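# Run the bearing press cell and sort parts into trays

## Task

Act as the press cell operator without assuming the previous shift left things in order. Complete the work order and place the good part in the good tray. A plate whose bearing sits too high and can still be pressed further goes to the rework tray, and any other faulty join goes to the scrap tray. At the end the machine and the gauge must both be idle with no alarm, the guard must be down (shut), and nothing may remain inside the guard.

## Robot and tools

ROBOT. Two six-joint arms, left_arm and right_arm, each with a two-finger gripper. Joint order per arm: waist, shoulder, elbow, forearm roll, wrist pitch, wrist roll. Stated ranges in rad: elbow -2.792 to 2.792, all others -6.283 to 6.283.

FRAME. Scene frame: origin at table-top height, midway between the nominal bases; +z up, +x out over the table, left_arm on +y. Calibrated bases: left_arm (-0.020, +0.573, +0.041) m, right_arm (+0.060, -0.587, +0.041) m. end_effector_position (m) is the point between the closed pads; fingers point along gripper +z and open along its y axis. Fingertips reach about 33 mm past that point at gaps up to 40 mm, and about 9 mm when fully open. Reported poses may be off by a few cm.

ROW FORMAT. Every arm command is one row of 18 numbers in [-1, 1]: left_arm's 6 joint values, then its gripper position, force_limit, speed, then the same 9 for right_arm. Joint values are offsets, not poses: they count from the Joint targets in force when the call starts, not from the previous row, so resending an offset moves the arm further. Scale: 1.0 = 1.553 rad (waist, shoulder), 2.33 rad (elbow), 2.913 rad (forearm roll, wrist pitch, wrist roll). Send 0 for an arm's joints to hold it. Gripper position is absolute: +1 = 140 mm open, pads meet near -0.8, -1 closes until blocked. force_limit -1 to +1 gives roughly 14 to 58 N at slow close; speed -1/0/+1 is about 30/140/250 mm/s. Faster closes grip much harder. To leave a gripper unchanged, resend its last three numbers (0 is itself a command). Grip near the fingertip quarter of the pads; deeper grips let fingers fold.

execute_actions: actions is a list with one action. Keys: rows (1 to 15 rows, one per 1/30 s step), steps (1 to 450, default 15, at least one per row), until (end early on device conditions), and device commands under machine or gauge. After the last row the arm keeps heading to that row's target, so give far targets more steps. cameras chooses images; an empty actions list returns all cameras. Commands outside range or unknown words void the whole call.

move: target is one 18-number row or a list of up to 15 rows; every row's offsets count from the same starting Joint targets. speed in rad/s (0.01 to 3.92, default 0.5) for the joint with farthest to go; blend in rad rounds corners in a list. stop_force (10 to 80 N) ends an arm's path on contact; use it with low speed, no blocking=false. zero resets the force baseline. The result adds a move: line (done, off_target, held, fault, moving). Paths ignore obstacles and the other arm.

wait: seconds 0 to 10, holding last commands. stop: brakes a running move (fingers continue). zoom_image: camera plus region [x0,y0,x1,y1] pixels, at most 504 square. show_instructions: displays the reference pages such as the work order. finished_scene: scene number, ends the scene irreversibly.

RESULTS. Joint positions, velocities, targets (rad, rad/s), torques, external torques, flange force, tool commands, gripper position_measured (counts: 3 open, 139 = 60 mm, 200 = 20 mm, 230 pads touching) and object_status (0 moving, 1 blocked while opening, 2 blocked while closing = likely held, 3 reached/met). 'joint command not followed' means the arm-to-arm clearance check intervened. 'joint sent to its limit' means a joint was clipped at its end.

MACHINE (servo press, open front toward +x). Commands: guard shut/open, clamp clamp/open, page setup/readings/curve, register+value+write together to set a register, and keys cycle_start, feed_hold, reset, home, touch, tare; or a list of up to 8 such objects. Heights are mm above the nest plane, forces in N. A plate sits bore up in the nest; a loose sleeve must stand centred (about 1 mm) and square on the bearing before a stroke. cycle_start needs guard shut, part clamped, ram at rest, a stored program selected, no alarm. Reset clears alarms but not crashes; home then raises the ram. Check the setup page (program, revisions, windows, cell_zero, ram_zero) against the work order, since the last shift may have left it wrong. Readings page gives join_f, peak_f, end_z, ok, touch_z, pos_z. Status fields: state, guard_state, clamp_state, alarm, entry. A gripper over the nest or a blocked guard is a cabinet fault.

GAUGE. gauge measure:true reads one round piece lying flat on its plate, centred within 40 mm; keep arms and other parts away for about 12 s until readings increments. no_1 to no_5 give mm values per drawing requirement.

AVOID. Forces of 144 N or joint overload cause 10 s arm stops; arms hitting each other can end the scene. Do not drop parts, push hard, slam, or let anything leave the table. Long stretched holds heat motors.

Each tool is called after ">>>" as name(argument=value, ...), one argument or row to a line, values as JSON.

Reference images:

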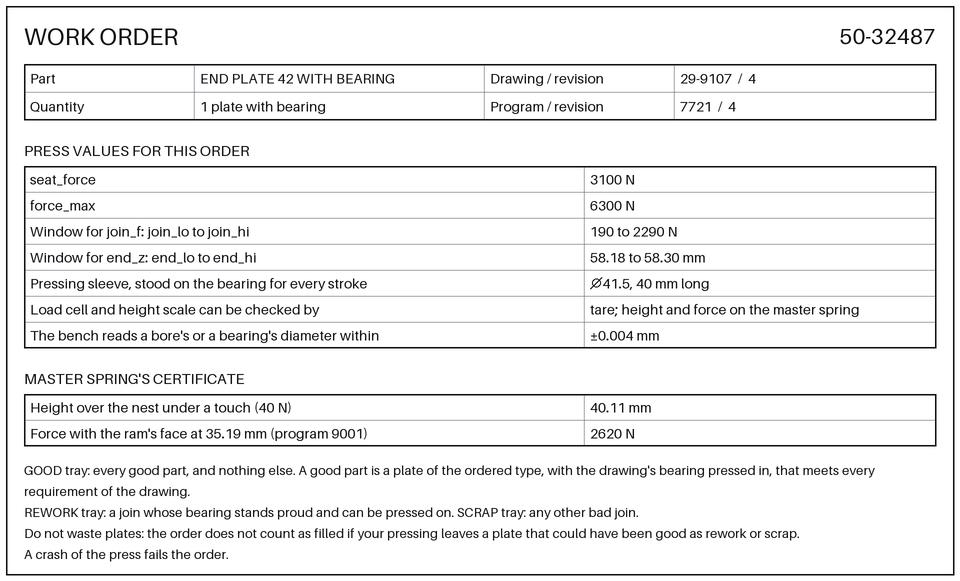

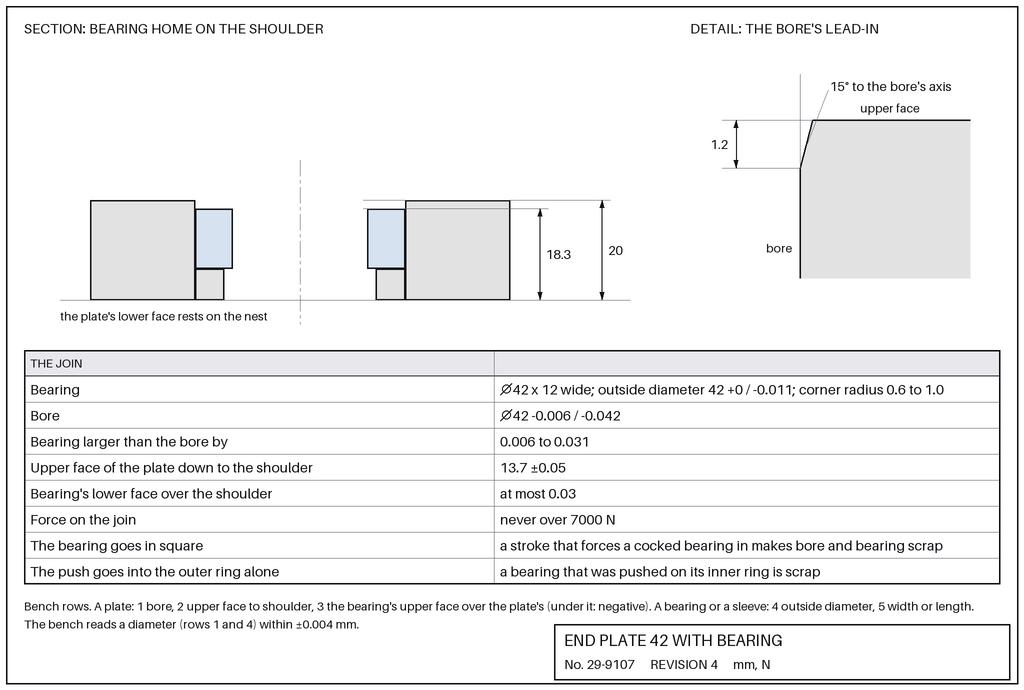

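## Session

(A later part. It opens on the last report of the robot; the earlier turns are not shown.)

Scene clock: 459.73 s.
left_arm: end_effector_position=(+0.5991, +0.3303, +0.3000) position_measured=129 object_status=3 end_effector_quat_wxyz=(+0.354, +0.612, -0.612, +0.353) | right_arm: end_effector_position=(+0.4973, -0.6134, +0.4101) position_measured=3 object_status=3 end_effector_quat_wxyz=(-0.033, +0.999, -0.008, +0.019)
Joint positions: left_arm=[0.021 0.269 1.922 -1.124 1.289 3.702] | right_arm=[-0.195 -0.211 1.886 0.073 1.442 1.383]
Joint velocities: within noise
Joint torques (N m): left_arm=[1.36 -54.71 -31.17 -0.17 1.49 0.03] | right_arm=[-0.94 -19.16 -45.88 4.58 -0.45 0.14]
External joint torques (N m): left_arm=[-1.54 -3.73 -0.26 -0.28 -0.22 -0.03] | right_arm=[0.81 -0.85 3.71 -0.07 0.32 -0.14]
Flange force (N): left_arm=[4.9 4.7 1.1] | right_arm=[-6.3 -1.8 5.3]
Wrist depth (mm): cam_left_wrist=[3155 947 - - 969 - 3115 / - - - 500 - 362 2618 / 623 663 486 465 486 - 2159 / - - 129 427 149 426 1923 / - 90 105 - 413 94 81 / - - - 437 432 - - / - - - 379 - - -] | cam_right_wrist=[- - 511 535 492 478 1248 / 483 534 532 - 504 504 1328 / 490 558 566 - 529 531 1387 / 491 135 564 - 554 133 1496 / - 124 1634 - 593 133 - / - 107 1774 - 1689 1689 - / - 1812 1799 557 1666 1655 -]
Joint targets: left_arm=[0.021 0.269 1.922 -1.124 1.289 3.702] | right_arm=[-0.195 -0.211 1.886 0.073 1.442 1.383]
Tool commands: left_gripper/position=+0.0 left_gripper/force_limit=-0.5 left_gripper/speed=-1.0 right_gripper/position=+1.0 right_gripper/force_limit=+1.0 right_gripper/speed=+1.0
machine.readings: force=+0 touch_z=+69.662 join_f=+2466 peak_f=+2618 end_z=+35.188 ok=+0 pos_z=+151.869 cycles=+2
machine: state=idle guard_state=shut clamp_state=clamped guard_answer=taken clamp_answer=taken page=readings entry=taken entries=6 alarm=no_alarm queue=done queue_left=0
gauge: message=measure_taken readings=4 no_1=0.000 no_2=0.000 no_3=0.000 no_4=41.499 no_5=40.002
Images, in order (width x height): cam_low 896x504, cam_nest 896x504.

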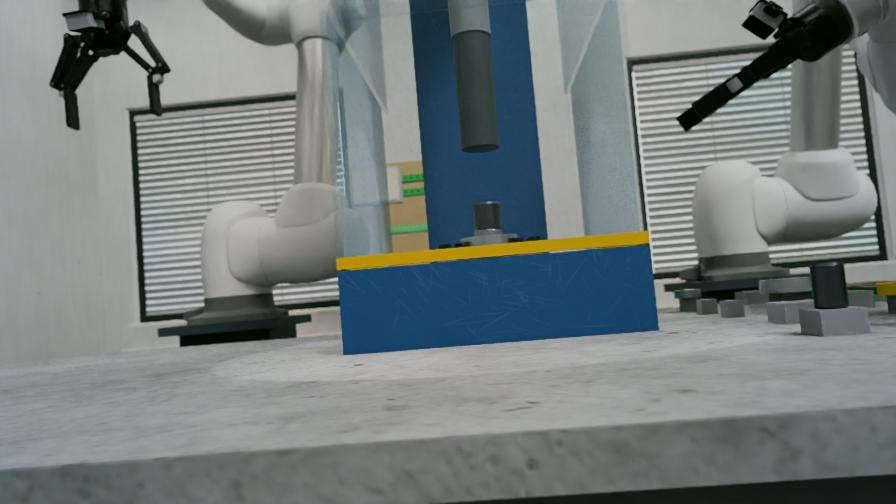

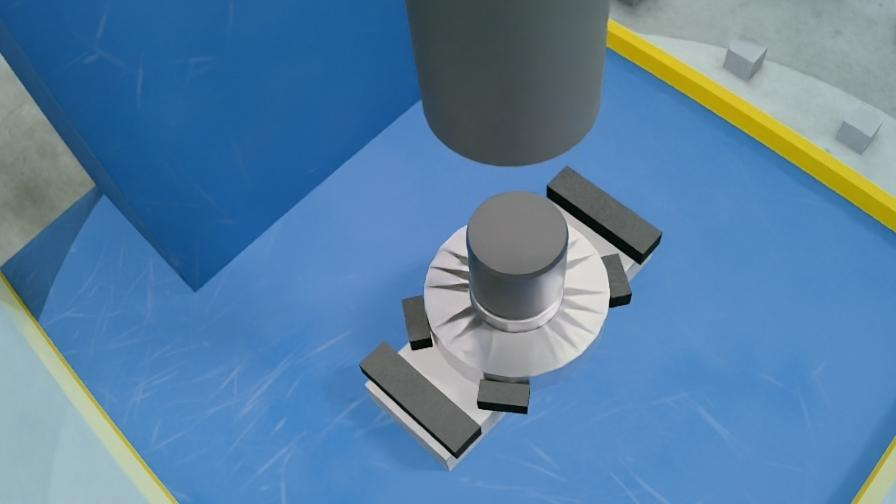

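>>> execute_actions(
  actions=[
    {"machine":{"page":"readings","cycle_start":true},"steps":450,"until":{"machine":{"state":["!=","running"]}}},
  ],
  cameras=["cam_nest"],
)

Scene clock: 472.10 s.
left_arm: end_effector_position=(+0.5991, +0.3303, +0.3000) position_measured=129 object_status=3 end_effector_quat_wxyz=(+0.354, +0.612, -0.612, +0.353) | right_arm: end_effector_position=(+0.4973, -0.6134, +0.4101) position_measured=3 object_status=3 end_effector_quat_wxyz=(-0.033, +0.999, -0.008, +0.019)
Joint positions: left_arm=[0.021 0.269 1.922 -1.124 1.289 3.702] | right_arm=[-0.195 -0.211 1.886 0.073 1.442 1.383]
Joint torques (N m): left_arm=[1.2 -55.23 -31.05 -0.17 1.55 0.08] | right_arm=[-0.65 -19.39 -45.68 4.59 -0.38 0.13]
External joint torques (N m): left_arm=[-1.41 -3.08 -0.38 -0.29 -0.29 -0.08] | right_arm=[0.52 -0.78 3.37 -0.07 0.24 -0.14]
Flange force (N): left_arm=[4.3 3.6 1.1] | right_arm=[-5.8 -1.1 4.9]
Wrist depth (mm): cam_left_wrist=[2930 929 965 947 - 325 3039 / 2279 739 - 535 458 363 2537 / - - 468 467 457 435 2217 / - - 129 417 149 424 1796 / - 89 105 439 - 93 81 / - - - 431 431 - - / - - - 391 - - -] | cam_right_wrist=[446 504 - - - 485 1280 / 496 - - - - 484 1335 / - - - - - 1786 1349 / - 124 - - - 132 1411 / - 124 - - - 134 - / - 1761 1786 - 1623 1623 - / - - 1786 568 573 1678 -]
Joint targets: left_arm=[0.021 0.269 1.922 -1.124 1.289 3.702] | right_arm=[-0.195 -0.211 1.886 0.073 1.442 1.383]
Tool commands: left_gripper/position=+0.0 left_gripper/force_limit=-0.5 left_gripper/speed=-1.0 right_gripper/position=+1.0 right_gripper/force_limit=+1.0 right_gripper/speed=+1.0
machine.readings: force=+0 touch_z=+69.662 join_f=+981 peak_f=+3485 end_z=+58.236 ok=+1 pos_z=+151.869 cycles=+3
machine: state=done guard_state=shut clamp_state=clamped guard_answer=taken clamp_answer=taken page=readings entry=taken entries=7 alarm=no_alarm queue=done queue_left=0
gauge: message=measure_taken readings=4 no_1=0.000 no_2=0.000 no_3=0.000 no_4=41.499 no_5=40.002
Images, in order (width x height): cam_nest 896x504.

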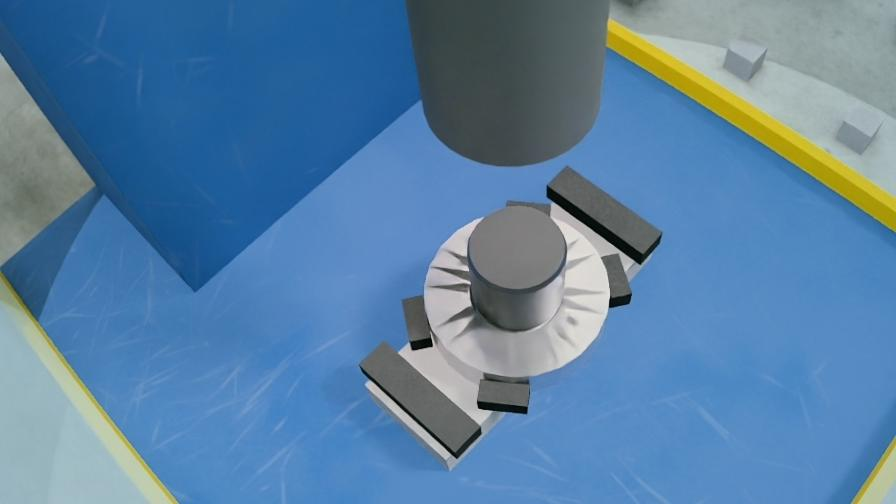

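>>> execute_actions(
  actions=[
    {"machine":{"guard":"open"},"steps":70,"until":{"machine":{"guard_state":"open"}}},
  ],
)

>>> move(
  target=[
    [-0.2133,0.0444,-0.0033,-0.0641,-0.0919,-0.0128,0,-0.5,-1,0,0,0,0,0,0,1,1,1],
    [-0.2561,0.1182,0.0058,-0.1081,-0.1175,0.0382,0,-0.5,-1,0,0,0,0,0,0,1,1,1],
    [-0.3051,0.1364,-0.0116,-0.1231,-0.1350,0.0320,0,-0.5,-1,0,0,0,0,0,0,1,1,1],
  ],
  speed=[0.5,0.2,0.06],
  blend=[0.05,0.01,0],
  cameras=["cam_nest"],
)

Scene clock: 474.67 s.
left_arm: end_effector_position=(+0.5991, +0.3303, +0.3000) position_measured=129 object_status=3 end_effector_quat_wxyz=(+0.354, +0.612, -0.612, +0.353) | right_arm: end_effector_position=(+0.4973, -0.6134, +0.4101) position_measured=3 object_status=3 end_effector_quat_wxyz=(-0.033, +0.999, -0.008, +0.019)
Joint positions: left_arm=[0.021 0.269 1.922 -1.124 1.289 3.702] | right_arm=[-0.195 -0.211 1.886 0.073 1.442 1.383]
Joint torques (N m): left_arm=[1.36 -54.94 -31.09 -0.18 1.5 0.06] | right_arm=[-1.13 -19.49 -45.86 4.66 -0.43 0.05]
External joint torques (N m): left_arm=[-1.56 -3.43 -0.45 -0.28 -0.24 -0.07] | right_arm=[0.97 -0.53 3.62 -0.16 0.3 -0.05]
Flange force (N): left_arm=[4.8 4.0 1.1] | right_arm=[-5.5 -2.3 5.4]
Wrist depth (mm): cam_left_wrist=[2197 - 954 - 861 320 3115 / - - 568 480 456 354 2591 / - 633 474 466 457 449 2159 / 543 553 120 418 149 439 1893 / - 90 105 - 132 93 86 / - - - - 433 - - / - - - - - - -] | cam_right_wrist=[536 - 508 465 498 - 1273 / 493 552 540 - 512 500 1307 / 522 - - - - 526 1364 / - 134 601 603 - 133 1444 / - 124 1736 590 1940 133 - / - 1774 1724 - 1572 1644 - / - 1867 1799 555 1678 1666 -]
Joint targets: left_arm=[0.021 0.269 1.922 -1.124 1.289 3.702] | right_arm=[-0.195 -0.211 1.886 0.073 1.442 1.383]
Tool commands: left_gripper/position=+0.0 left_gripper/force_limit=-0.5 left_gripper/speed=-1.0 right_gripper/position=+1.0 right_gripper/force_limit=+1.0 right_gripper/speed=+1.0
machine.readings: force=+0 touch_z=+69.662 join_f=+981 peak_f=+3485 end_z=+58.236 ok=+1 pos_z=+151.869 cycles=+3
machine: state=done guard_state=open clamp_state=clamped guard_answer=taken clamp_answer=taken page=readings entry=taken entries=7 alarm=no_alarm queue=running queue_left=0
gauge: message=measure_taken readings=4 no_1=0.000 no_2=0.000 no_3=0.000 no_4=41.499 no_5=40.002

Scene clock: 477.63 s.
left_arm: end_effector_position=(+0.6007, +0.0186, +0.1743) position_measured=129 object_status=3 end_effector_quat_wxyz=(+0.353, +0.611, -0.613, +0.355) | right_arm: end_effector_position=(+0.4973, -0.6134, +0.4101) position_measured=3 object_status=3 end_effector_quat_wxyz=(-0.033, +0.999, -0.008, +0.019)
Joint positions: left_arm=[-0.453 0.481 1.895 -1.482 0.896 3.795] | right_arm=[-0.195 -0.211 1.886 0.073 1.442 1.383]
Joint torques (N m): left_arm=[1.22 -70.15 -26.5 -0.91 1.7 0.1] | right_arm=[-0.87 -19.43 -45.54 4.61 -0.43 0.13]
External joint torques (N m): left_arm=[-1.38 -3.42 -0.18 -0.31 -0.26 -0.1] | right_arm=[0.77 -0.79 3.28 -0.1 0.31 -0.13]
Flange force (N): left_arm=[3.9 4.6 -1.3] | right_arm=[-5.6 -1.7 4.7]
Wrist depth (mm): cam_left_wrist=[- 662 662 - - - 185 / 524 534 519 530 527 316 177 / 464 439 288 287 286 265 177 / - 243 150 147 149 239 186 / - 90 105 163 163 93 87 / - - - 161 166 - - / - - - 147 146 - -] | cam_right_wrist=[479 - 492 - 486 471 1280 / 491 - 518 - - 506 1321 / 493 613 541 567 - 529 1403 / 492 135 597 576 559 143 1411 / - 124 603 604 581 133 - / - 1724 1799 - 1634 1666 - / - 1910 1839 551 604 1736 -]
Joint targets: left_arm=[-0.453 0.481 1.895 -1.482 0.896 3.795] | right_arm=[-0.195 -0.211 1.886 0.073 1.442 1.383]
machine.readings: force=+0 touch_z=+69.662 join_f=+981 peak_f=+3485 end_z=+58.236 ok=+1 pos_z=+151.869 cycles=+3
machine: state=done guard_state=open clamp_state=clamped guard_answer=taken clamp_answer=taken page=readings entry=taken entries=7 alarm=no_alarm queue=done queue_left=0
gauge: message=measure_taken readings=4 no_1=0.000 no_2=0.000 no_3=0.000 no_4=41.499 no_5=40.002
move: done
Images, in order (width x height): cam_nest 896x504.

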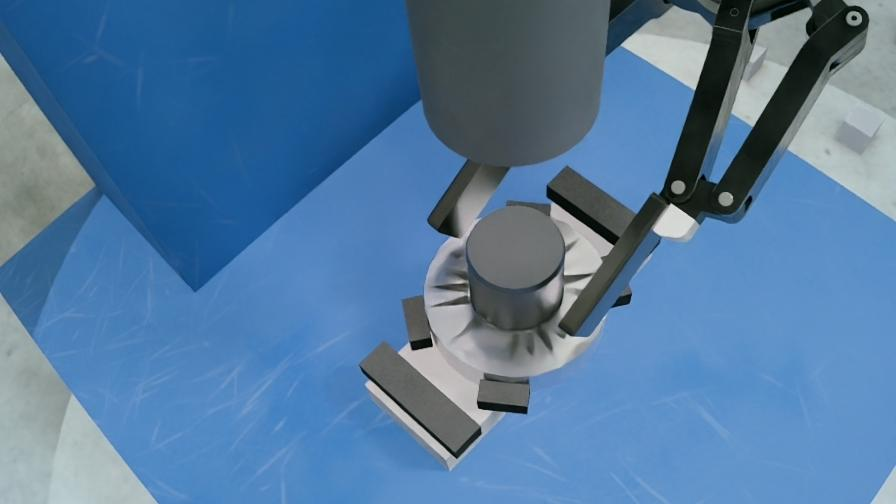

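>>> execute_actions(
  actions=[
    {"rows":[[0,0,0,0,0,0,-1,-0.5,-1,0,0,0,0,0,0,1,1,1]],"steps":60},
  ],
)

>>> move(
  target=[
    [0,-0.0115,-0.0025,0.0077,0.0005,-0.0124,-1,-0.5,-1,0,0,0,0,0,0,1,1,1],
    [0.0918,-0.0921,0.0083,0.0590,0.0427,-0.0449,-1,-0.5,-1,0,0,0,0,0,0,1,1,1],
  ],
  speed=[0.05,0.2],
  blend=[0.005,0],
  cameras=["cam_nest","cam_left_wrist"],
)

Scene clock: 480.77 s.
left_arm: end_effector_position=(+0.6007, +0.0186, +0.1743) position_measured=168 object_status=2 end_effector_quat_wxyz=(+0.353, +0.611, -0.613, +0.355) | right_arm: end_effector_position=(+0.4973, -0.6134, +0.4101) position_measured=3 object_status=3 end_effector_quat_wxyz=(-0.033, +0.999, -0.008, +0.019)
Joint positions: left_arm=[-0.453 0.481 1.895 -1.482 0.896 3.795] | right_arm=[-0.195 -0.211 1.886 0.073 1.442 1.383]
Joint torques (N m): left_arm=[0.4 -66.5 -26.12 -0.8 0.41 0.2] | right_arm=[-0.8 -19.11 -45.75 4.66 -0.47 0.15]
External joint torques (N m): left_arm=[-0.56 -7.08 -0.58 -0.43 1.02 -0.2] | right_arm=[0.7 -1.21 3.44 -0.15 0.34 -0.15]
Flange force (N): left_arm=[6.5 6.7 -6.7] | right_arm=[-6.6 -1.5 4.8]
Wrist depth (mm): cam_left_wrist=[- 655 687 - - - 185 / - - 338 529 329 326 177 / 450 297 289 288 286 266 177 / - 249 255 143 149 240 186 / 331 225 84 162 147 94 170 / - - - 161 159 - 71 / - - - 147 - - -] | cam_right_wrist=[457 - 517 510 - - 1260 / - 536 512 517 521 - 1280 / 487 - - - 543 1419 1411 / - 125 593 576 546 133 1427 / - 124 1701 610 1612 133 - / - 1724 1761 - 1572 1644 - / - 1774 1774 567 622 1689 -]
Joint targets: left_arm=[-0.453 0.481 1.895 -1.482 0.896 3.795] | right_arm=[-0.195 -0.211 1.886 0.073 1.442 1.383]
machine.readings: force=+0 touch_z=+69.662 join_f=+981 peak_f=+3485 end_z=+58.236 ok=+1 pos_z=+151.869 cycles=+3
machine: state=done guard_state=open clamp_state=clamped guard_answer=taken clamp_answer=taken page=readings entry=taken entries=7 alarm=no_alarm queue=done queue_left=0
gauge: message=measure_taken readings=4 no_1=0.000 no_2=0.000 no_3=0.000 no_4=41.499 no_5=40.002

Scene clock: 482.53 s.
left_arm: end_effector_position=(+0.5993, +0.1204, +0.2600) position_measured=168 object_status=2 end_effector_quat_wxyz=(+0.353, +0.613, -0.612, +0.354) | right_arm: end_effector_position=(+0.4973, -0.6134, +0.4101) position_measured=3 object_status=3 end_effector_quat_wxyz=(-0.033, +0.999, -0.008, +0.019)
Joint positions: left_arm=[-0.31 0.338 1.915 -1.31 1.02 3.664] | right_arm=[-0.195 -0.211 1.886 0.073 1.442 1.383]
Joint torques (N m): left_arm=[1.17 -63.12 -32.14 -1.59 2.06 0.05] | right_arm=[-0.84 -19.19 -45.8 4.64 -0.38 0.16]
External joint torques (N m): left_arm=[-1.34 -0.58 1.92 0.68 -0.88 -0.05] | right_arm=[0.76 -0.95 3.79 -0.15 0.26 -0.16]
Flange force (N): left_arm=[0.4 5.1 1.3] | right_arm=[-6.6 -1.6 5.5]
Wrist depth (mm): cam_left_wrist=[2896 - - 184 750 228 184 / - - 687 689 - 244 175 / - - 421 420 420 262 175 / 499 - 371 143 147 263 184 / - - 84 161 - 94 201 / - - - 284 - - 71 / - - - 256 - - -] | cam_right_wrist=[444 - 509 - 477 482 1260 / 470 517 - - - 489 1314 / 482 543 566 533 - 1419 1342 / 519 136 587 - 612 133 1349 / - 124 1910 - 577 133 - / - 1774 1799 - 1644 1634 - / - 1867 1749 558 584 - -]
Joint targets: left_arm=[-0.310 0.338 1.915 -1.310 1.020 3.664] | right_arm=[-0.195 -0.211 1.886 0.073 1.442 1.383]
machine.readings: force=+0 touch_z=+69.662 join_f=+981 peak_f=+3485 end_z=+58.236 ok=+1 pos_z=+151.869 cycles=+3
machine: state=done guard_state=open clamp_state=clamped guard_answer=taken clamp_answer=taken page=readings entry=taken entries=7 alarm=no_alarm queue=done queue_left=0
gauge: message=measure_taken readings=4 no_1=0.000 no_2=0.000 no_3=0.000 no_4=41.499 no_5=40.002
move: done
camera_calibration:
cam_left_wrist: T_world_to_cam=[[-0.999663, 0.0185326, -0.0181528, 0.611317], [0.0258789, 0.761139, -0.648073, 0.0684979], [0.0018063, -0.648324, -0.761362, 0.417309], [0, 0, 0, 1]] pos_world=[0.608585, 0.207086, 0.373212]
Images, in order (width x height): cam_nest 896x504, cam_left_wrist 896x504.

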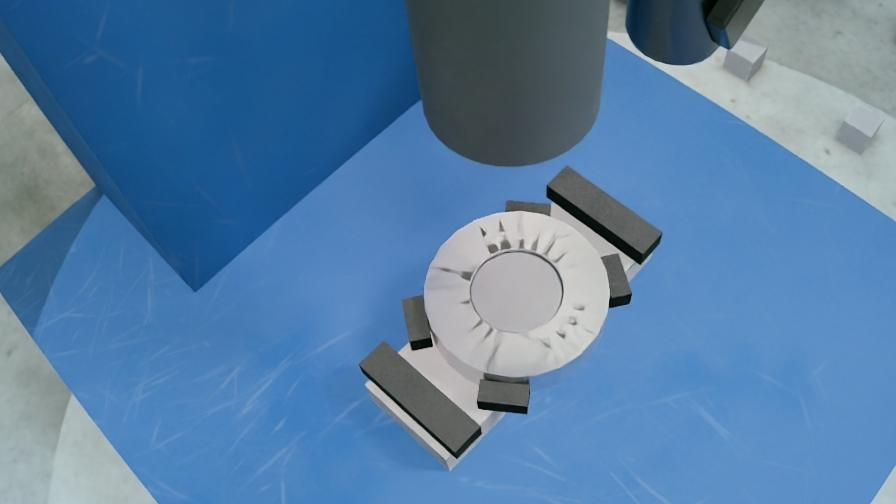

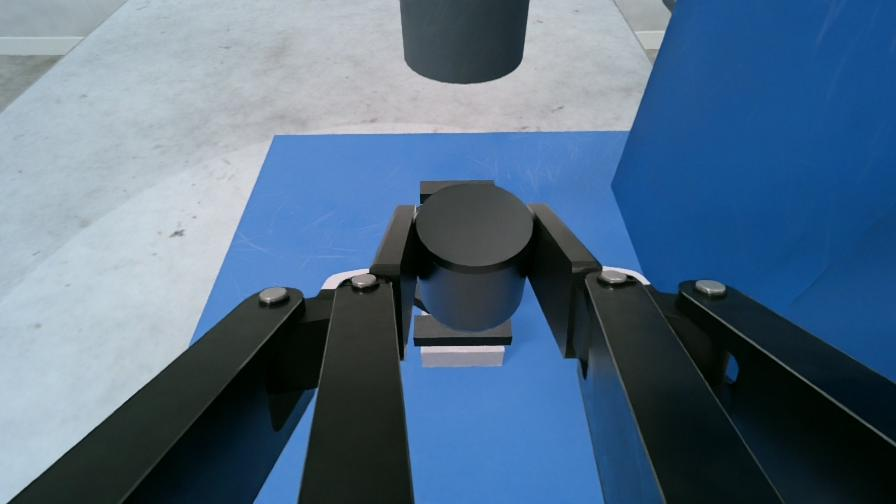

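>>> move(
  target=[
    [0.2842,-0.2505,0.1144,0.4498,-0.3627,-0.7186,-1,-0.5,-1,0,0,0,0,0,0,1,1,1],
    [0.1278,0.1481,-0.0027,0.4498,-0.4815,-0.7186,-1,-0.5,-1,0,0,0,0,0,0,1,1,1],
    [0.1278,0.1912,0.0007,0.4498,-0.5072,-0.7186,-1,-0.5,-1,0,0,0,0,0,0,1,1,1],
  ],
  speed=[0.7,0.4,0.06],
  blend=[0.05,0.02,0],
  cameras=["cam_left_wrist","cam_high"],
)

Scene clock: 492.60 s.
left_arm: end_effector_position=(+0.9448, +0.4957, +0.0622) position_measured=168 object_status=2 end_effector_quat_wxyz=(+0.029, +0.864, -0.050, +0.499) | right_arm: end_effector_position=(+0.4973, -0.6134, +0.4101) position_measured=3 object_status=3 end_effector_quat_wxyz=(-0.033, +0.999, -0.008, +0.019)
Joint positions: left_arm=[-0.112 0.635 1.916 0 -0.457 1.571] | right_arm=[-0.195 -0.211 1.886 0.073 1.442 1.383]
Joint torques (N m): left_arm=[1.26 -85.68 -27.68 2.6 -3.54 0.06] | right_arm=[-1.01 -18.84 -45.78 4.61 -0.48 0.08]
External joint torques (N m): left_arm=[-1.47 -0.46 2.08 -0.22 1.13 -0.06] | right_arm=[0.82 -0.89 3.64 -0.11 0.35 -0.09]
Flange force (N): left_arm=[0.1 2.9 -4.1] | right_arm=[-6.2 -1.9 5.2]
Wrist depth (mm): cam_left_wrist=[278 2829 2591 1178 1465 383 - / 269 324 320 - - 312 308 / - - 273 266 264 169 264 / - 217 - 143 146 155 200 / 203 - 84 162 147 94 179 / - - - 178 - - 71 / - - - - - - -] | cam_right_wrist=[471 510 - - 496 480 1267 / 469 511 - 519 494 494 1321 / 519 569 547 532 - 532 1387 / 506 135 579 568 558 133 1403 / - 124 615 764 590 133 - / - 1774 1724 - 1634 1572 - / - 1867 1839 558 1712 1736 -]
Joint targets: left_arm=[-0.112 0.635 1.916 0.000 -0.457 1.571] | right_arm=[-0.195 -0.211 1.886 0.073 1.442 1.383]
machine.readings: force=+0 touch_z=+69.662 join_f=+981 peak_f=+3485 end_z=+58.236 ok=+1 pos_z=+151.869 cycles=+3
machine: state=done guard_state=open clamp_state=clamped guard_answer=taken clamp_answer=taken page=readings entry=taken entries=7 alarm=no_alarm queue=done queue_left=0
gauge: message=measure_taken readings=4 no_1=0.000 no_2=0.000 no_3=0.000 no_4=41.499 no_5=40.002
move: done
camera_calibration:
cam_left_wrist: T_world_to_cam=[[-0.134498, -0.990744, -0.018322, 0.629116], [-0.752442, 0.114144, -0.648692, 0.701891], [0.64478, -0.0734615, -0.76083, -0.383034], [0, 0, 0, 1]] pos_world=[0.85972, 0.515038, 0.175414]
Images, in order (width x height): cam_high 896x504, cam_left_wrist 896x504.

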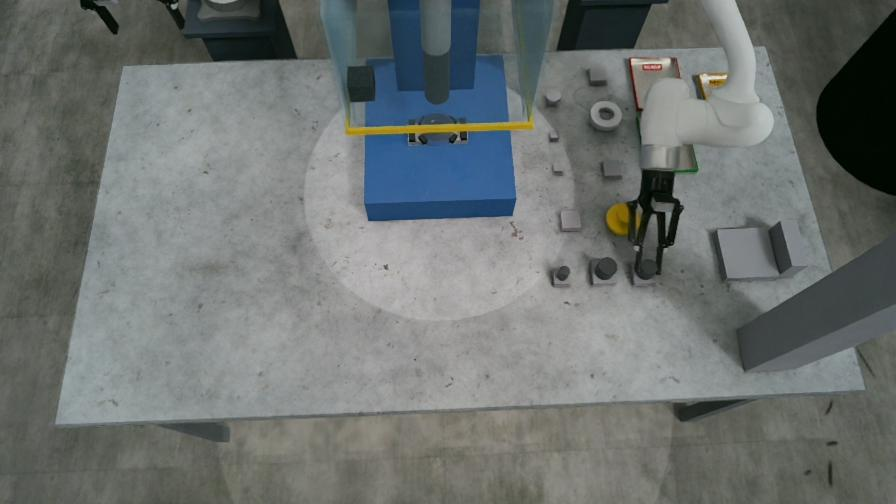

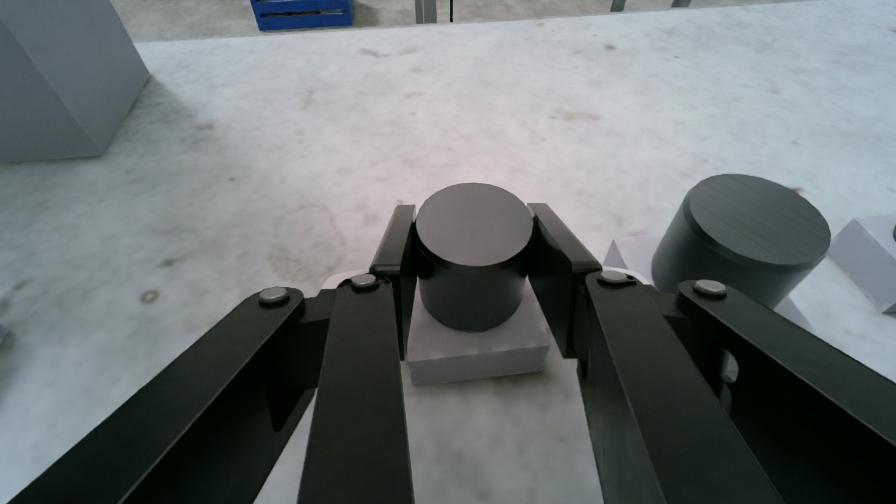

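Lower with contact stop, ~7 mm.

>>> move(
  target=[0,0.0064,0.0005,0,-0.0038,0,-1,-0.5,-1,0,0,0,0,0,0,1,1,1],
  speed=0.01,
  stop_force=12,
)

Scene clock: 494.50 s.
left_arm: end_effector_position=(+0.9449, +0.4957, +0.0588) position_measured=168 object_status=2 end_effector_quat_wxyz=(+0.029, +0.864, -0.050, +0.500) | right_arm: end_effector_position=(+0.4973, -0.6134, +0.4101) position_measured=3 object_status=3 end_effector_quat_wxyz=(-0.033, +0.999, -0.008, +0.019)
Joint positions: left_arm=[-0.112 0.64 1.917 0 -0.464 1.571] | right_arm=[-0.195 -0.211 1.886 0.073 1.442 1.383]
Joint torques (N m): left_arm=[1.28 -71.04 -19.72 2.48 0.86 -0.07] | right_arm=[-0.98 -19.21 -45.7 4.6 -0.49 0.15]
External joint torques (N m): left_arm=[-1.51 -15.41 -5.73 -0.11 -3.27 0.07] | right_arm=[0.85 -0.74 3.56 -0.1 0.37 -0.15]
Flange force (N): left_arm=[12.1 3.0 -14.3] | right_arm=[-5.9 -1.8 5.0]
Wrist depth (mm): cam_left_wrist=[278 2862 2537 382 - 381 - / 270 315 - - 294 308 308 / 270 - 262 160 250 165 258 / - 226 - 143 147 152 151 / 200 - 84 160 - 94 197 / - - - 177 - - 71 / - - - - - - -] | cam_right_wrist=[- - - 498 487 478 1280 / - - 540 527 - - 1342 / 507 566 - - - 1435 1427 / - 135 583 - - 133 1403 / - 124 1612 597 - 133 - / - 1812 1761 - 1678 1634 - / - 1955 505 563 1786 1724 -]
Joint targets: left_arm=[-0.112 0.640 1.917 0.000 -0.464 1.571] | right_arm=[-0.195 -0.211 1.886 0.073 1.442 1.383]
machine.readings: force=+0 touch_z=+69.662 join_f=+981 peak_f=+3485 end_z=+58.236 ok=+1 pos_z=+151.869 cycles=+3
machine: state=done guard_state=open clamp_state=clamped guard_answer=taken clamp_answer=taken page=readings entry=taken entries=7 alarm=no_alarm queue=done queue_left=0
gauge: message=measure_taken readings=4 no_1=0.000 no_2=0.000 no_3=0.000 no_4=41.499 no_5=40.002
move: contact (left_arm)

>>> execute_actions(
  actions=[
    {"rows":[[0,0,0,0,0,0,0,-0.5,-1,0,0,0,0,0,0,1,1,1]],"steps":40,"machine":{"clamp":"open"}},
  ],
)

>>> move(
  target=[
    [-0.0039,-0.0541,0.0545,0,-0.0141,0,0,-0.5,-1,0,0,0,0,0,0,1,1,1],
    [0.1565,-0.4449,0.1133,0,0.1469,0,0,-0.5,-1,0,0,0,0,0,0,1,1,1],
  ],
  speed=[0.1,0.7],
  blend=[0.02,0],
)

Scene clock: 496.83 s.
left_arm: end_effector_position=(+0.9449, +0.4957, +0.0588) position_measured=129 object_status=3 end_effector_quat_wxyz=(+0.029, +0.864, -0.050, +0.500) | right_arm: end_effector_position=(+0.4973, -0.6134, +0.4101) position_measured=3 object_status=3 end_effector_quat_wxyz=(-0.033, +0.999, -0.008, +0.019)
Joint positions: left_arm=[-0.112 0.64 1.917 0 -0.464 1.571] | right_arm=[-0.195 -0.211 1.886 0.073 1.442 1.383]
Joint torques (N m): left_arm=[1.39 -82.1 -24.94 2.63 -2.22 0.08] | right_arm=[-0.73 -19.53 -45.65 4.64 -0.39 0.09]
External joint torques (N m): left_arm=[-1.63 -3.85 -0.24 -0.28 -0.16 -0.08] | right_arm=[0.57 -0.34 3.47 -0.13 0.25 -0.09]
Flange force (N): left_arm=[2.9 3.2 -5.5] | right_arm=[-5.2 -1.2 5.2]
Wrist depth (mm): cam_left_wrist=[278 - 2537 380 374 358 377 / 262 301 - 308 324 - - / 260 - 271 262 261 156 - / 226 225 120 147 144 150 145 / - 89 105 161 132 93 81 / - - 177 173 176 - - / - - - 157 159 - -] | cam_right_wrist=[435 - - - 480 479 1300 / 464 497 546 - 511 494 1357 / 489 607 579 553 526 1379 1403 / - 135 572 - 563 133 1452 / - 124 1666 - 583 133 - / - 115 1724 597 1602 1602 - / - 1799 638 562 1761 1678 -]
Joint targets: left_arm=[-0.112 0.640 1.917 0.000 -0.464 1.571] | right_arm=[-0.195 -0.211 1.886 0.073 1.442 1.383]
machine.readings: force=+0 touch_z=+69.662 join_f=+981 peak_f=+3485 end_z=+58.236 ok=+1 pos_z=+151.869 cycles=+3
machine: state=idle guard_state=open clamp_state=open guard_answer=taken clamp_answer=taken page=readings entry=taken entries=7 alarm=no_alarm queue=running queue_left=0
gauge: message=measure_taken readings=4 no_1=0.000 no_2=0.000 no_3=0.000 no_4=41.499 no_5=40.002

Scene clock: 499.37 s.
left_arm: end_effector_position=(+0.7003, +0.7002, +0.3501) position_measured=129 object_status=3 end_effector_quat_wxyz=(-0.032, +0.864, +0.055, +0.499) | right_arm: end_effector_position=(+0.4973, -0.6134, +0.4101) position_measured=3 object_status=3 end_effector_quat_wxyz=(-0.033, +0.999, -0.008, +0.019)
Joint positions: left_arm=[0.132 -0.051 2.181 0 -0.036 1.571] | right_arm=[-0.195 -0.211 1.886 0.073 1.442 1.383]
Joint torques (N m): left_arm=[1.47 -29.55 -37.34 3.86 -2.21 0.08] | right_arm=[-0.92 -18.96 -45.87 4.65 -0.46 0.15]
External joint torques (N m): left_arm=[-1.65 -2.39 -0.21 -0.25 -0.18 -0.08] | right_arm=[0.78 -1.12 3.62 -0.14 0.32 -0.15]
Flange force (N): left_arm=[0.0 0.0 0.0] | right_arm=[-6.6 -1.7 5.1]
Wrist depth (mm): cam_left_wrist=[3282 3466 3516 510 3115 3466 2930 / 2930 2618 - 587 2675 2537 2735 / 2322 2322 699 - - 741 762 / 1969 2001 120 586 149 520 - / - 90 118 525 131 94 86 / - - 484 - - - - / - - - 442 - - -] | cam_right_wrist=[509 521 500 487 490 458 1235 / 490 - - - 496 - 1273 / 483 - - - 526 1267 1419 / 521 134 - 554 553 133 1461 / - 124 1749 - 601 133 - / - 1724 1701 - 1562 1655 - / - 1881 1867 562 1799 1678 -]
Joint targets: left_arm=[0.132 -0.051 2.181 0.000 -0.036 1.571] | right_arm=[-0.195 -0.211 1.886 0.073 1.442 1.383]
machine.readings: force=+0 touch_z=+69.662 join_f=+981 peak_f=+3485 end_z=+58.236 ok=+1 pos_z=+151.869 cycles=+3
machine: state=idle guard_state=open clamp_state=open guard_answer=taken clamp_answer=taken page=readings entry=taken entries=7 alarm=no_alarm queue=done queue_left=0
gauge: message=measure_taken readings=4 no_1=0.000 no_2=0.000 no_3=0.000 no_4=41.499 no_5=40.002
move: done

>>> move(
  target=[
    [-0.2842,0.2505,-0.1144,-0.4498,0.3627,0.7186,0.4,0,-1,0,0,0,0,0,0,1,1,1],
    [-0.3271,0.3243,-0.1053,-0.4938,0.3371,0.7696,0.4,0,-1,0,0,0,0,0,0,1,1,1],
    [-0.3786,0.3642,-0.1179,-0.5222,0.3176,0.7831,0.4,0,-1,0,0,0,0,0,0,1,1,1],
  ],
  speed=[0.7,0.2,0.06],
  blend=[0.05,0.01,0],
  cameras=["cam_left_wrist","cam_nest"],
)

Scene clock: 506.07 s.
left_arm: end_effector_position=(+0.5999, +0.0161, +0.1475) position_measured=78 object_status=3 end_effector_quat_wxyz=(+0.353, +0.611, -0.613, +0.355) | right_arm: end_effector_position=(+0.4973, -0.6134, +0.4101) position_measured=3 object_status=3 end_effector_quat_wxyz=(-0.033, +0.999, -0.008, +0.019)
Joint positions: left_arm=[-0.457 0.515 1.906 -1.521 0.889 3.852] | right_arm=[-0.195 -0.211 1.886 0.073 1.442 1.383]
Joint torques (N m): left_arm=[1.29 -71.76 -24.95 -0.99 1.79 0.11] | right_arm=[-0.75 -19.26 -45.6 4.61 -0.42 0.07]
External joint torques (N m): left_arm=[-1.45 -3.43 -0.46 -0.28 -0.26 -0.11] | right_arm=[0.62 -0.78 3.37 -0.1 0.28 -0.07]
Flange force (N): left_arm=[4.4 4.0 -1.1] | right_arm=[-5.7 -1.5 4.9]
Wrist depth (mm): cam_left_wrist=[586 - 603 563 575 579 184 / 479 - 293 292 291 279 176 / 425 248 247 184 237 236 176 / 341 213 144 161 160 204 185 / - 90 147 139 152 103 87 / - - 163 142 144 - - / - - 150 119 133 - -] | cam_right_wrist=[- - - - 497 - 1267 / - - - - 511 - 1335 / 455 597 - 558 533 1444 1395 / 485 125 581 - 569 133 1419 / - 124 616 - 569 133 - / - 1736 1712 - 1623 1612 - / - 1853 1826 557 1689 1736 -]
Joint targets: left_arm=[-0.457 0.515 1.906 -1.521 0.889 3.852] | right_arm=[-0.195 -0.211 1.886 0.073 1.442 1.383]
machine.readings: force=+0 touch_z=+69.662 join_f=+981 peak_f=+3485 end_z=+58.236 ok=+1 pos_z=+151.869 cycles=+3
machine: state=idle guard_state=open clamp_state=open guard_answer=taken clamp_answer=taken page=readings entry=taken entries=7 alarm=no_alarm queue=done queue_left=0
gauge: message=measure_taken readings=4 no_1=0.000 no_2=0.000 no_3=0.000 no_4=41.499 no_5=40.002
move: done
camera_calibration:
cam_left_wrist: T_world_to_cam=[[-0.999584, 0.0192581, -0.0214594, 0.612236], [0.028582, 0.759922, -0.649385, 0.0735746], [0.00380156, -0.649728, -0.760157, 0.262709], [0, 0, 0, 1]] pos_world=[0.608879, 0.102988, 0.260617]
Images, in order (width x height): cam_nest 896x504, cam_left_wrist 896x504.

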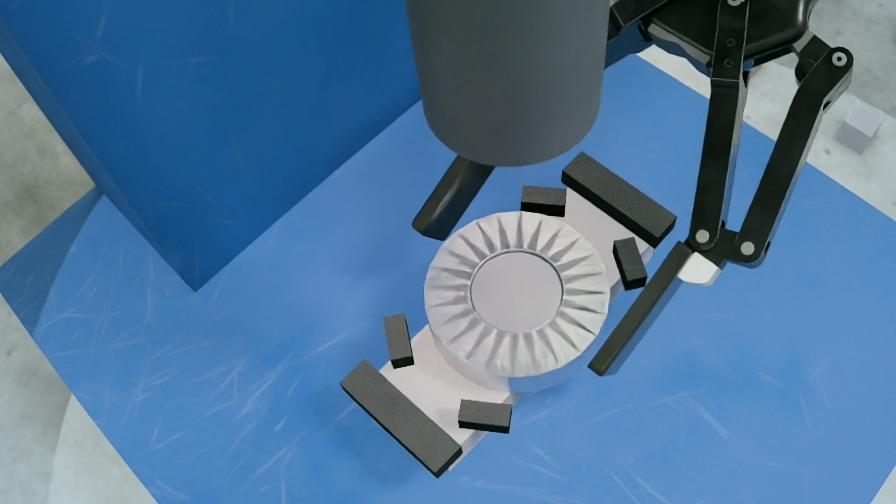

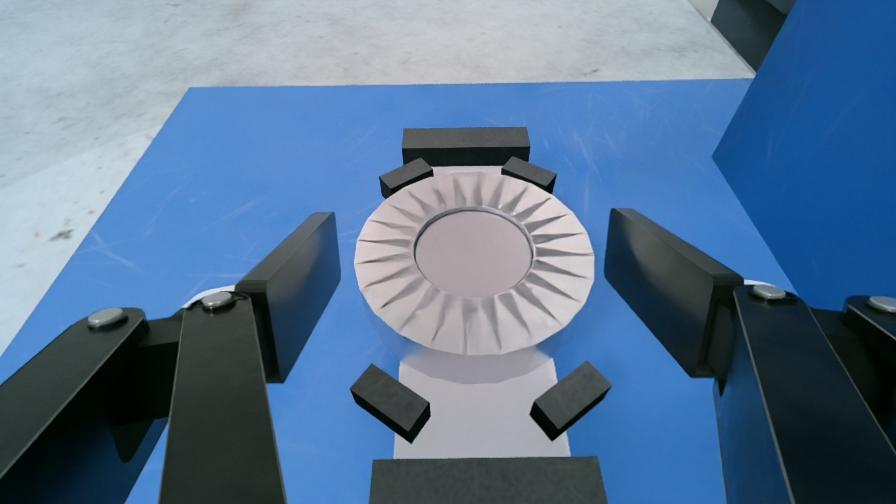

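>>> execute_actions(
  actions=[
    {"rows":[[0,0,0,0,0,0,-1,0,-1,0,0,0,0,0,0,1,1,1]],"steps":50},
  ],
)

>>> move(
  target=[
    [0,-0.0206,-0.0042,0.0123,0.0011,-0.0198,-1,0,-1,0,0,0,0,0,0,1,1,1],
    [0.0944,-0.1140,0.0036,0.0724,0.0451,-0.0644,-1,0,-1,0,0,0,0,0,0,1,1,1],
    [0.3786,-0.3644,0.1180,0.5221,-0.3175,-0.7830,-1,0,-1,0,0,0,0,0,0,1,1,1],
    [0.3863,0.0135,0.0155,0.5221,-0.4367,-0.7830,-1,0,-1,0,0,0,0,0,0,1,1,1],
    [0.3859,0.0541,0.0197,0.5221,-0.4619,-0.7830,-1,0,-1,0,0,0,0,0,0,1,1,1],
  ],
  speed=[0.05,0.2,0.8,0.5,0.08],
  blend=[0.01,0.03,0.05,0.02,0],
  cameras=["cam_left_wrist"],
)

Scene clock: 509.13 s.
left_arm: end_effector_position=(+0.5999, +0.0161, +0.1475) position_measured=105 object_status=2 end_effector_quat_wxyz=(+0.353, +0.611, -0.613, +0.355) | right_arm: end_effector_position=(+0.4973, -0.6134, +0.4101) position_measured=3 object_status=3 end_effector_quat_wxyz=(-0.033, +0.999, -0.008, +0.019)
Joint positions: left_arm=[-0.457 0.515 1.906 -1.521 0.889 3.852] | right_arm=[-0.195 -0.211 1.886 0.073 1.442 1.383]
Joint torques (N m): left_arm=[-0.57 -67.18 -23.99 -0.61 0.67 0.21] | right_arm=[-1.03 -18.96 -45.8 4.64 -0.37 0.14]
External joint torques (N m): left_arm=[0.44 -8.31 -1.38 -0.67 0.87 -0.21] | right_arm=[0.88 -0.94 3.62 -0.13 0.24 -0.15]
Flange force (N): left_arm=[7.7 5.8 -8.3] | right_arm=[-6.3 -1.9 5.3]
Wrist depth (mm): cam_left_wrist=[- 614 - 562 561 568 184 / - 484 299 294 292 280 176 / 407 246 246 184 245 236 176 / - 217 155 161 156 205 185 / - 85 132 139 146 104 86 / - - 160 142 144 - - / - - 153 119 133 - -] | cam_right_wrist=[- 533 - - 477 480 1293 / 478 545 547 - 536 493 1342 / 508 - 567 - 541 533 1419 / - 124 - - 554 142 1395 / - 124 1592 - 587 133 - / - 1826 1761 - 1655 1592 - / - 1853 1799 563 1736 1678 -]
Joint targets: left_arm=[-0.457 0.515 1.906 -1.521 0.889 3.852] | right_arm=[-0.195 -0.211 1.886 0.073 1.442 1.383]
machine.readings: force=+0 touch_z=+69.662 join_f=+981 peak_f=+3485 end_z=+58.236 ok=+1 pos_z=+151.869 cycles=+3
machine: state=idle guard_state=open clamp_state=open guard_answer=taken clamp_answer=taken page=readings entry=taken entries=7 alarm=no_alarm queue=done queue_left=0
gauge: message=measure_taken readings=4 no_1=0.000 no_2=0.000 no_3=0.000 no_4=41.499 no_5=40.002

Scene clock: 516.20 s.
left_arm: end_effector_position=(+0.9152, +0.7385, +0.0751) position_measured=105 object_status=2 end_effector_quat_wxyz=(-0.035, +0.864, +0.060, +0.499) | right_arm: end_effector_position=(+0.4973, -0.6134, +0.4101) position_measured=3 object_status=3 end_effector_quat_wxyz=(-0.033, +0.999, -0.008, +0.019)
Joint positions: left_arm=[0.143 0.599 1.952 0 -0.456 1.571] | right_arm=[-0.195 -0.211 1.886 0.073 1.442 1.383]
Joint torques (N m): left_arm=[1.28 -81.81 -26.82 2.69 -3.11 0.06] | right_arm=[-0.72 -19.73 -45.82 4.62 -0.45 0.1]
External joint torques (N m): left_arm=[-1.56 -1.18 1.23 -0.3 0.72 -0.06] | right_arm=[0.53 -0.05 3.58 -0.11 0.32 -0.1]
Flange force (N): left_arm=[0.9 3.3 -3.8] | right_arm=[-4.8 -1.0 5.3]
Wrist depth (mm): cam_left_wrist=[2537 2705 400 287 285 2735 2618 / 2237 368 347 318 313 338 361 / 1865 159 - 179 286 292 - / 138 148 155 161 156 232 - / 128 84 132 140 143 104 86 / - - 164 164 171 - - / - - 155 154 154 - -] | cam_right_wrist=[460 - - - 482 - 1260 / 487 576 - 519 511 - 1300 / 485 - 542 562 - 1523 1349 / 518 135 587 572 549 143 1444 / - 124 621 586 573 143 - / - 1724 1712 - 1666 1655 - / - 1839 1786 562 1689 1761 -]
Joint targets: left_arm=[0.143 0.599 1.952 0.000 -0.456 1.571] | right_arm=[-0.195 -0.211 1.886 0.073 1.442 1.383]
machine.readings: force=+0 touch_z=+69.662 join_f=+981 peak_f=+3485 end_z=+58.236 ok=+1 pos_z=+151.869 cycles=+3
machine: state=idle guard_state=open clamp_state=open guard_answer=taken clamp_answer=taken page=readings entry=taken entries=7 alarm=no_alarm queue=done queue_left=0
gauge: message=measure_taken readings=4 no_1=0.000 no_2=0.000 no_3=0.000 no_4=41.499 no_5=40.002
move: done
camera_calibration:
cam_left_wrist: T_world_to_cam=[[0.119337, -0.992683, -0.0183991, 0.635036], [-0.757563, -0.079062, -0.647956, 0.807504], [0.641761, 0.0912638, -0.761455, -0.45518], [0, 0, 0, 1]] pos_world=[0.828069, 0.735774, 0.188312]
Images, in order (width x height): cam_left_wrist 896x504.

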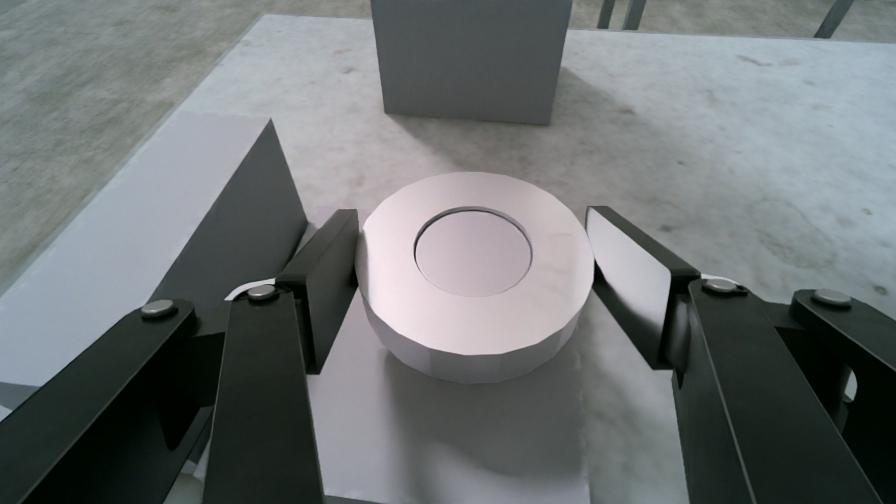

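>>> move(
  target=[0,0.0236,0.0012,0,-0.0135,0,-1,0,-1,0,0,0,0,0,0,1,1,1],
  speed=0.02,
  stop_force=12,
)

>>> execute_actions(
  actions=[
    {"rows":[[0,0,0,0,0,0,0.4,0,-1,0,0,0,0,0,0,1,1,1]],"steps":40,"machine":{"guard":"shut"}},
  ],
)

Scene clock: 519.27 s.
left_arm: end_effector_position=(+0.9154, +0.7386, +0.0533) position_measured=105 object_status=2 end_effector_quat_wxyz=(-0.035, +0.864, +0.060, +0.499) | right_arm: end_effector_position=(+0.4973, -0.6134, +0.4101) position_measured=3 object_status=3 end_effector_quat_wxyz=(-0.033, +0.999, -0.008, +0.019)
Joint positions: left_arm=[0.143 0.631 1.954 0 -0.491 1.571] | right_arm=[-0.195 -0.211 1.886 0.073 1.442 1.383]
Joint torques (N m): left_arm=[0.98 -66.3 -19.62 2.38 1.26 -0.37] | right_arm=[-1.05 -18.84 -45.75 4.66 -0.44 0.09]
External joint torques (N m): left_arm=[-1.27 -18.21 -4.84 -0.11 -3.65 0.37] | right_arm=[0.87 -0.89 3.6 -0.16 0.3 -0.09]
Flange force (N): left_arm=[13.2 3.4 -20.3] | right_arm=[-6.1 -2.0 5.2]
Wrist depth (mm): cam_left_wrist=[2618 - - 286 333 387 362 / 2086 - - 304 299 298 324 / - 136 216 178 262 264 - / - 153 134 161 156 112 217 / - 84 132 140 143 104 86 / - - 146 144 151 - - / - - 134 134 134 - -] | cam_right_wrist=[462 - 506 - 492 484 1293 / 456 540 532 - 505 504 1357 / 477 573 554 - - 1364 1411 / 511 135 557 - - 133 1427 / - 124 622 - 580 133 - / - 1786 1736 - 1701 1678 - / - 1867 1799 559 1712 1623 -]
Joint targets: left_arm=[0.143 0.631 1.954 0.000 -0.491 1.571] | right_arm=[-0.195 -0.211 1.886 0.073 1.442 1.383]
machine.readings: force=+0 touch_z=+69.662 join_f=+981 peak_f=+3485 end_z=+58.236 ok=+1 pos_z=+151.869 cycles=+3
machine: state=idle guard_state=open clamp_state=open guard_answer=taken clamp_answer=taken page=readings entry=taken entries=7 alarm=no_alarm queue=done queue_left=0
gauge: message=measure_taken readings=4 no_1=0.000 no_2=0.000 no_3=0.000 no_4=41.499 no_5=40.002
move: contact (left_arm)

Scene clock: 520.80 s.
left_arm: end_effector_position=(+0.9154, +0.7386, +0.0533) position_measured=78 object_status=3 end_effector_quat_wxyz=(-0.035, +0.864, +0.060, +0.499) | right_arm: end_effector_position=(+0.4973, -0.6134, +0.4101) position_measured=3 object_status=3 end_effector_quat_wxyz=(-0.033, +0.999, -0.008, +0.019)
Joint positions: left_arm=[0.143 0.631 1.954 0 -0.491 1.571] | right_arm=[-0.195 -0.211 1.886 0.073 1.442 1.383]
Joint torques (N m): left_arm=[1.04 -80 -23.71 2.56 -2.2 0.05] | right_arm=[-0.75 -18.91 -45.89 4.67 -0.48 0.17]
External joint torques (N m): left_arm=[-1.28 -4.85 -0.71 -0.3 -0.19 -0.05] | right_arm=[0.6 -1.03 3.69 -0.16 0.35 -0.17]
Flange force (N): left_arm=[4.4 2.9 -6.3] | right_arm=[-6.6 -1.2 5.2]
Wrist depth (mm): cam_left_wrist=[2896 - 347 285 282 - 362 / - - - 319 - - 306 / - - 209 178 178 - 250 / - 132 154 160 158 120 - / - 90 152 139 146 104 86 / - - 145 144 151 - - / - - 134 133 131 - -] | cam_right_wrist=[446 - - - 480 - 1273 / 470 - 542 540 - - 1321 / 475 610 571 - - 1229 1395 / 487 135 576 571 - 133 1435 / - 124 627 583 1761 133 - / - 1761 1701 - 1678 1644 - / - 1826 1799 563 1799 1712 -]
Joint targets: left_arm=[0.143 0.631 1.954 0.000 -0.491 1.571] | right_arm=[-0.195 -0.211 1.886 0.073 1.442 1.383]
machine.readings: force=+0 touch_z=+69.662 join_f=+981 peak_f=+3485 end_z=+58.236 ok=+1 pos_z=+151.869 cycles=+3
machine: state=idle guard_state=shut clamp_state=open guard_answer=taken clamp_answer=taken page=readings entry=taken entries=7 alarm=no_alarm queue=running queue_left=0
gauge: message=measure_taken readings=4 no_1=0.000 no_2=0.000 no_3=0.000 no_4=41.499 no_5=40.002

>>> move(
  target=[
    [-0.0019,-0.0605,0.0434,0,-0.0024,0,0.4,0,-1,0,0,0,0,0,0,1,1,1],
    [-0.0077,-0.4392,0.0974,0,0.1562,0,0.4,0,-1,0,0,0,0,0,0,1,1,1],
  ],
  speed=[0.1,0.8],
  blend=[0.02,0],
)

>>> execute_actions(
  actions=[
    {"gauge":{"measure":true},"steps":450,"until":{"gauge":{"readings":[">",4]}}},
  ],
  cameras=["cam_high","cam_nest"],
)

Scene clock: 523.83 s.
left_arm: end_effector_position=(+0.7002, +0.6996, +0.3500) position_measured=78 object_status=3 end_effector_quat_wxyz=(-0.032, +0.864, +0.055, +0.499) | right_arm: end_effector_position=(+0.4973, -0.6134, +0.4101) position_measured=3 object_status=3 end_effector_quat_wxyz=(-0.033, +0.999, -0.008, +0.019)
Joint positions: left_arm=[0.131 -0.051 2.182 0 -0.036 1.571] | right_arm=[-0.195 -0.211 1.886 0.073 1.442 1.383]
Joint torques (N m): left_arm=[1.5 -28.83 -37.29 3.85 -2.27 0.05] | right_arm=[-0.86 -19.13 -45.73 4.66 -0.43 0.12]
External joint torques (N m): left_arm=[-1.66 -3.38 -0.45 -0.22 -0.12 -0.05] | right_arm=[0.73 -0.96 3.47 -0.14 0.31 -0.13]
Flange force (N): left_arm=[0.0 0.0 0.0] | right_arm=[-6.2 -1.6 4.9]
Wrist depth (mm): cam_left_wrist=[3326 3371 3196 513 3326 3516 3282 / 2765 2086 - 741 2735 2829 2675 / 2279 - 720 - - 660 2068 / 1953 2001 129 567 158 125 - / - 90 123 525 542 104 87 / - - 472 - 483 - - / - - 448 436 436 - -] | cam_right_wrist=[479 521 508 505 488 506 1273 / 443 573 512 511 - 496 1357 / 494 - - 547 - 1452 1395 / 496 126 - 577 - 133 1435 / - 124 1612 600 595 133 - / - 1853 1701 594 1644 1655 - / - 1799 621 563 1678 1582 -]
Joint targets: left_arm=[0.131 -0.052 2.181 0.000 -0.036 1.571] | right_arm=[-0.195 -0.211 1.886 0.073 1.442 1.383]
machine.readings: force=+0 touch_z=+69.662 join_f=+981 peak_f=+3485 end_z=+58.236 ok=+1 pos_z=+151.869 cycles=+3
machine: state=idle guard_state=shut clamp_state=open guard_answer=taken clamp_answer=taken page=readings entry=taken entries=7 alarm=no_alarm queue=done queue_left=0
gauge: message=measure_taken readings=4 no_1=0.000 no_2=0.000 no_3=0.000 no_4=41.499 no_5=40.002
move: done

Scene clock: 536.03 s.
left_arm: end_effector_position=(+0.7002, +0.6997, +0.3501) position_measured=78 object_status=3 end_effector_quat_wxyz=(-0.032, +0.864, +0.055, +0.499) | right_arm: end_effector_position=(+0.4973, -0.6134, +0.4101) position_measured=3 object_status=3 end_effector_quat_wxyz=(-0.033, +0.999, -0.008, +0.019)
Joint positions: left_arm=[0.131 -0.052 2.181 0 -0.036 1.571] | right_arm=[-0.195 -0.211 1.886 0.073 1.442 1.383]
Joint torques (N m): left_arm=[1.08 -28.91 -37.14 3.87 -2.21 0.04] | right_arm=[-1.26 -19.42 -45.9 4.66 -0.41 0.12]
External joint torques (N m): left_arm=[-1.17 -3.5 -0.47 -0.25 -0.17 -0.05] | right_arm=[1.16 -0.88 3.59 -0.14 0.28 -0.13]
Flange force (N): left_arm=[0.0 0.0 0.0] | right_arm=[-6.0 -2.6 5.3]
Wrist depth (mm): cam_left_wrist=[3282 3466 4243 506 3282 3326 3282 / 2591 2735 2705 571 2646 2765 2735 / 2300 2344 724 - - - - / 1969 2034 130 574 159 130 600 / 1823 90 123 513 535 104 88 / - - - 477 480 - - / - - 463 447 439 - -] | cam_right_wrist=[424 - 511 491 492 - 1280 / - - 534 515 502 1839 1328 / 491 567 554 545 - 1469 1372 / 496 135 - - 558 133 1435 / - 124 1634 - 1895 133 - / - 1774 1736 - 1689 1612 - / - 477 1839 566 1724 1678 -]
Joint targets: left_arm=[0.131 -0.052 2.181 0.000 -0.036 1.571] | right_arm=[-0.195 -0.211 1.886 0.073 1.442 1.383]
Tool commands: left_gripper/position=+0.4 left_gripper/force_limit=+0.0 left_gripper/speed=-1.0 right_gripper/position=+1.0 right_gripper/force_limit=+1.0 right_gripper/speed=+1.0
machine.readings: force=+0 touch_z=+69.662 join_f=+981 peak_f=+3485 end_z=+58.236 ok=+1 pos_z=+151.869 cycles=+3
machine: state=idle guard_state=shut clamp_state=open guard_answer=taken clamp_answer=taken page=readings entry=taken entries=7 alarm=no_alarm queue=done queue_left=0
gauge: message=measure_taken readings=5 no_1=0.000 no_2=0.000 no_3=-1.697 no_4=0.000 no_5=0.000
Images, in order (width x height): cam_high 896x504, cam_nest 896x504.

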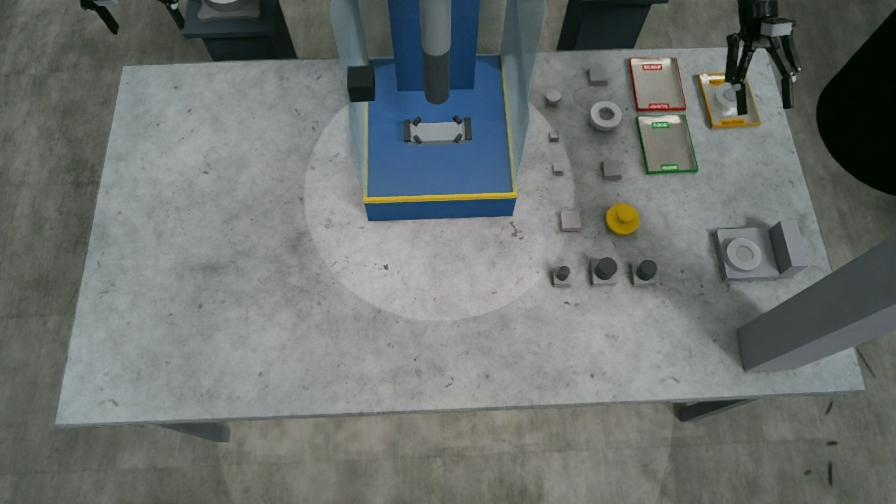

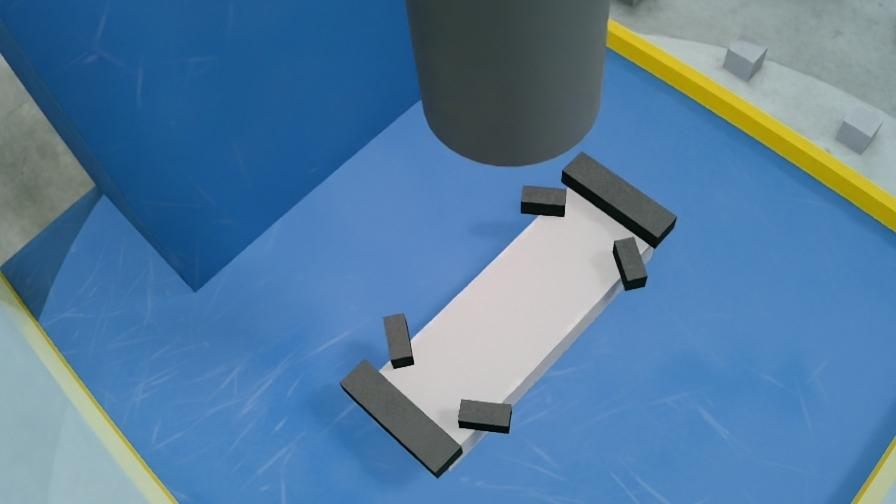

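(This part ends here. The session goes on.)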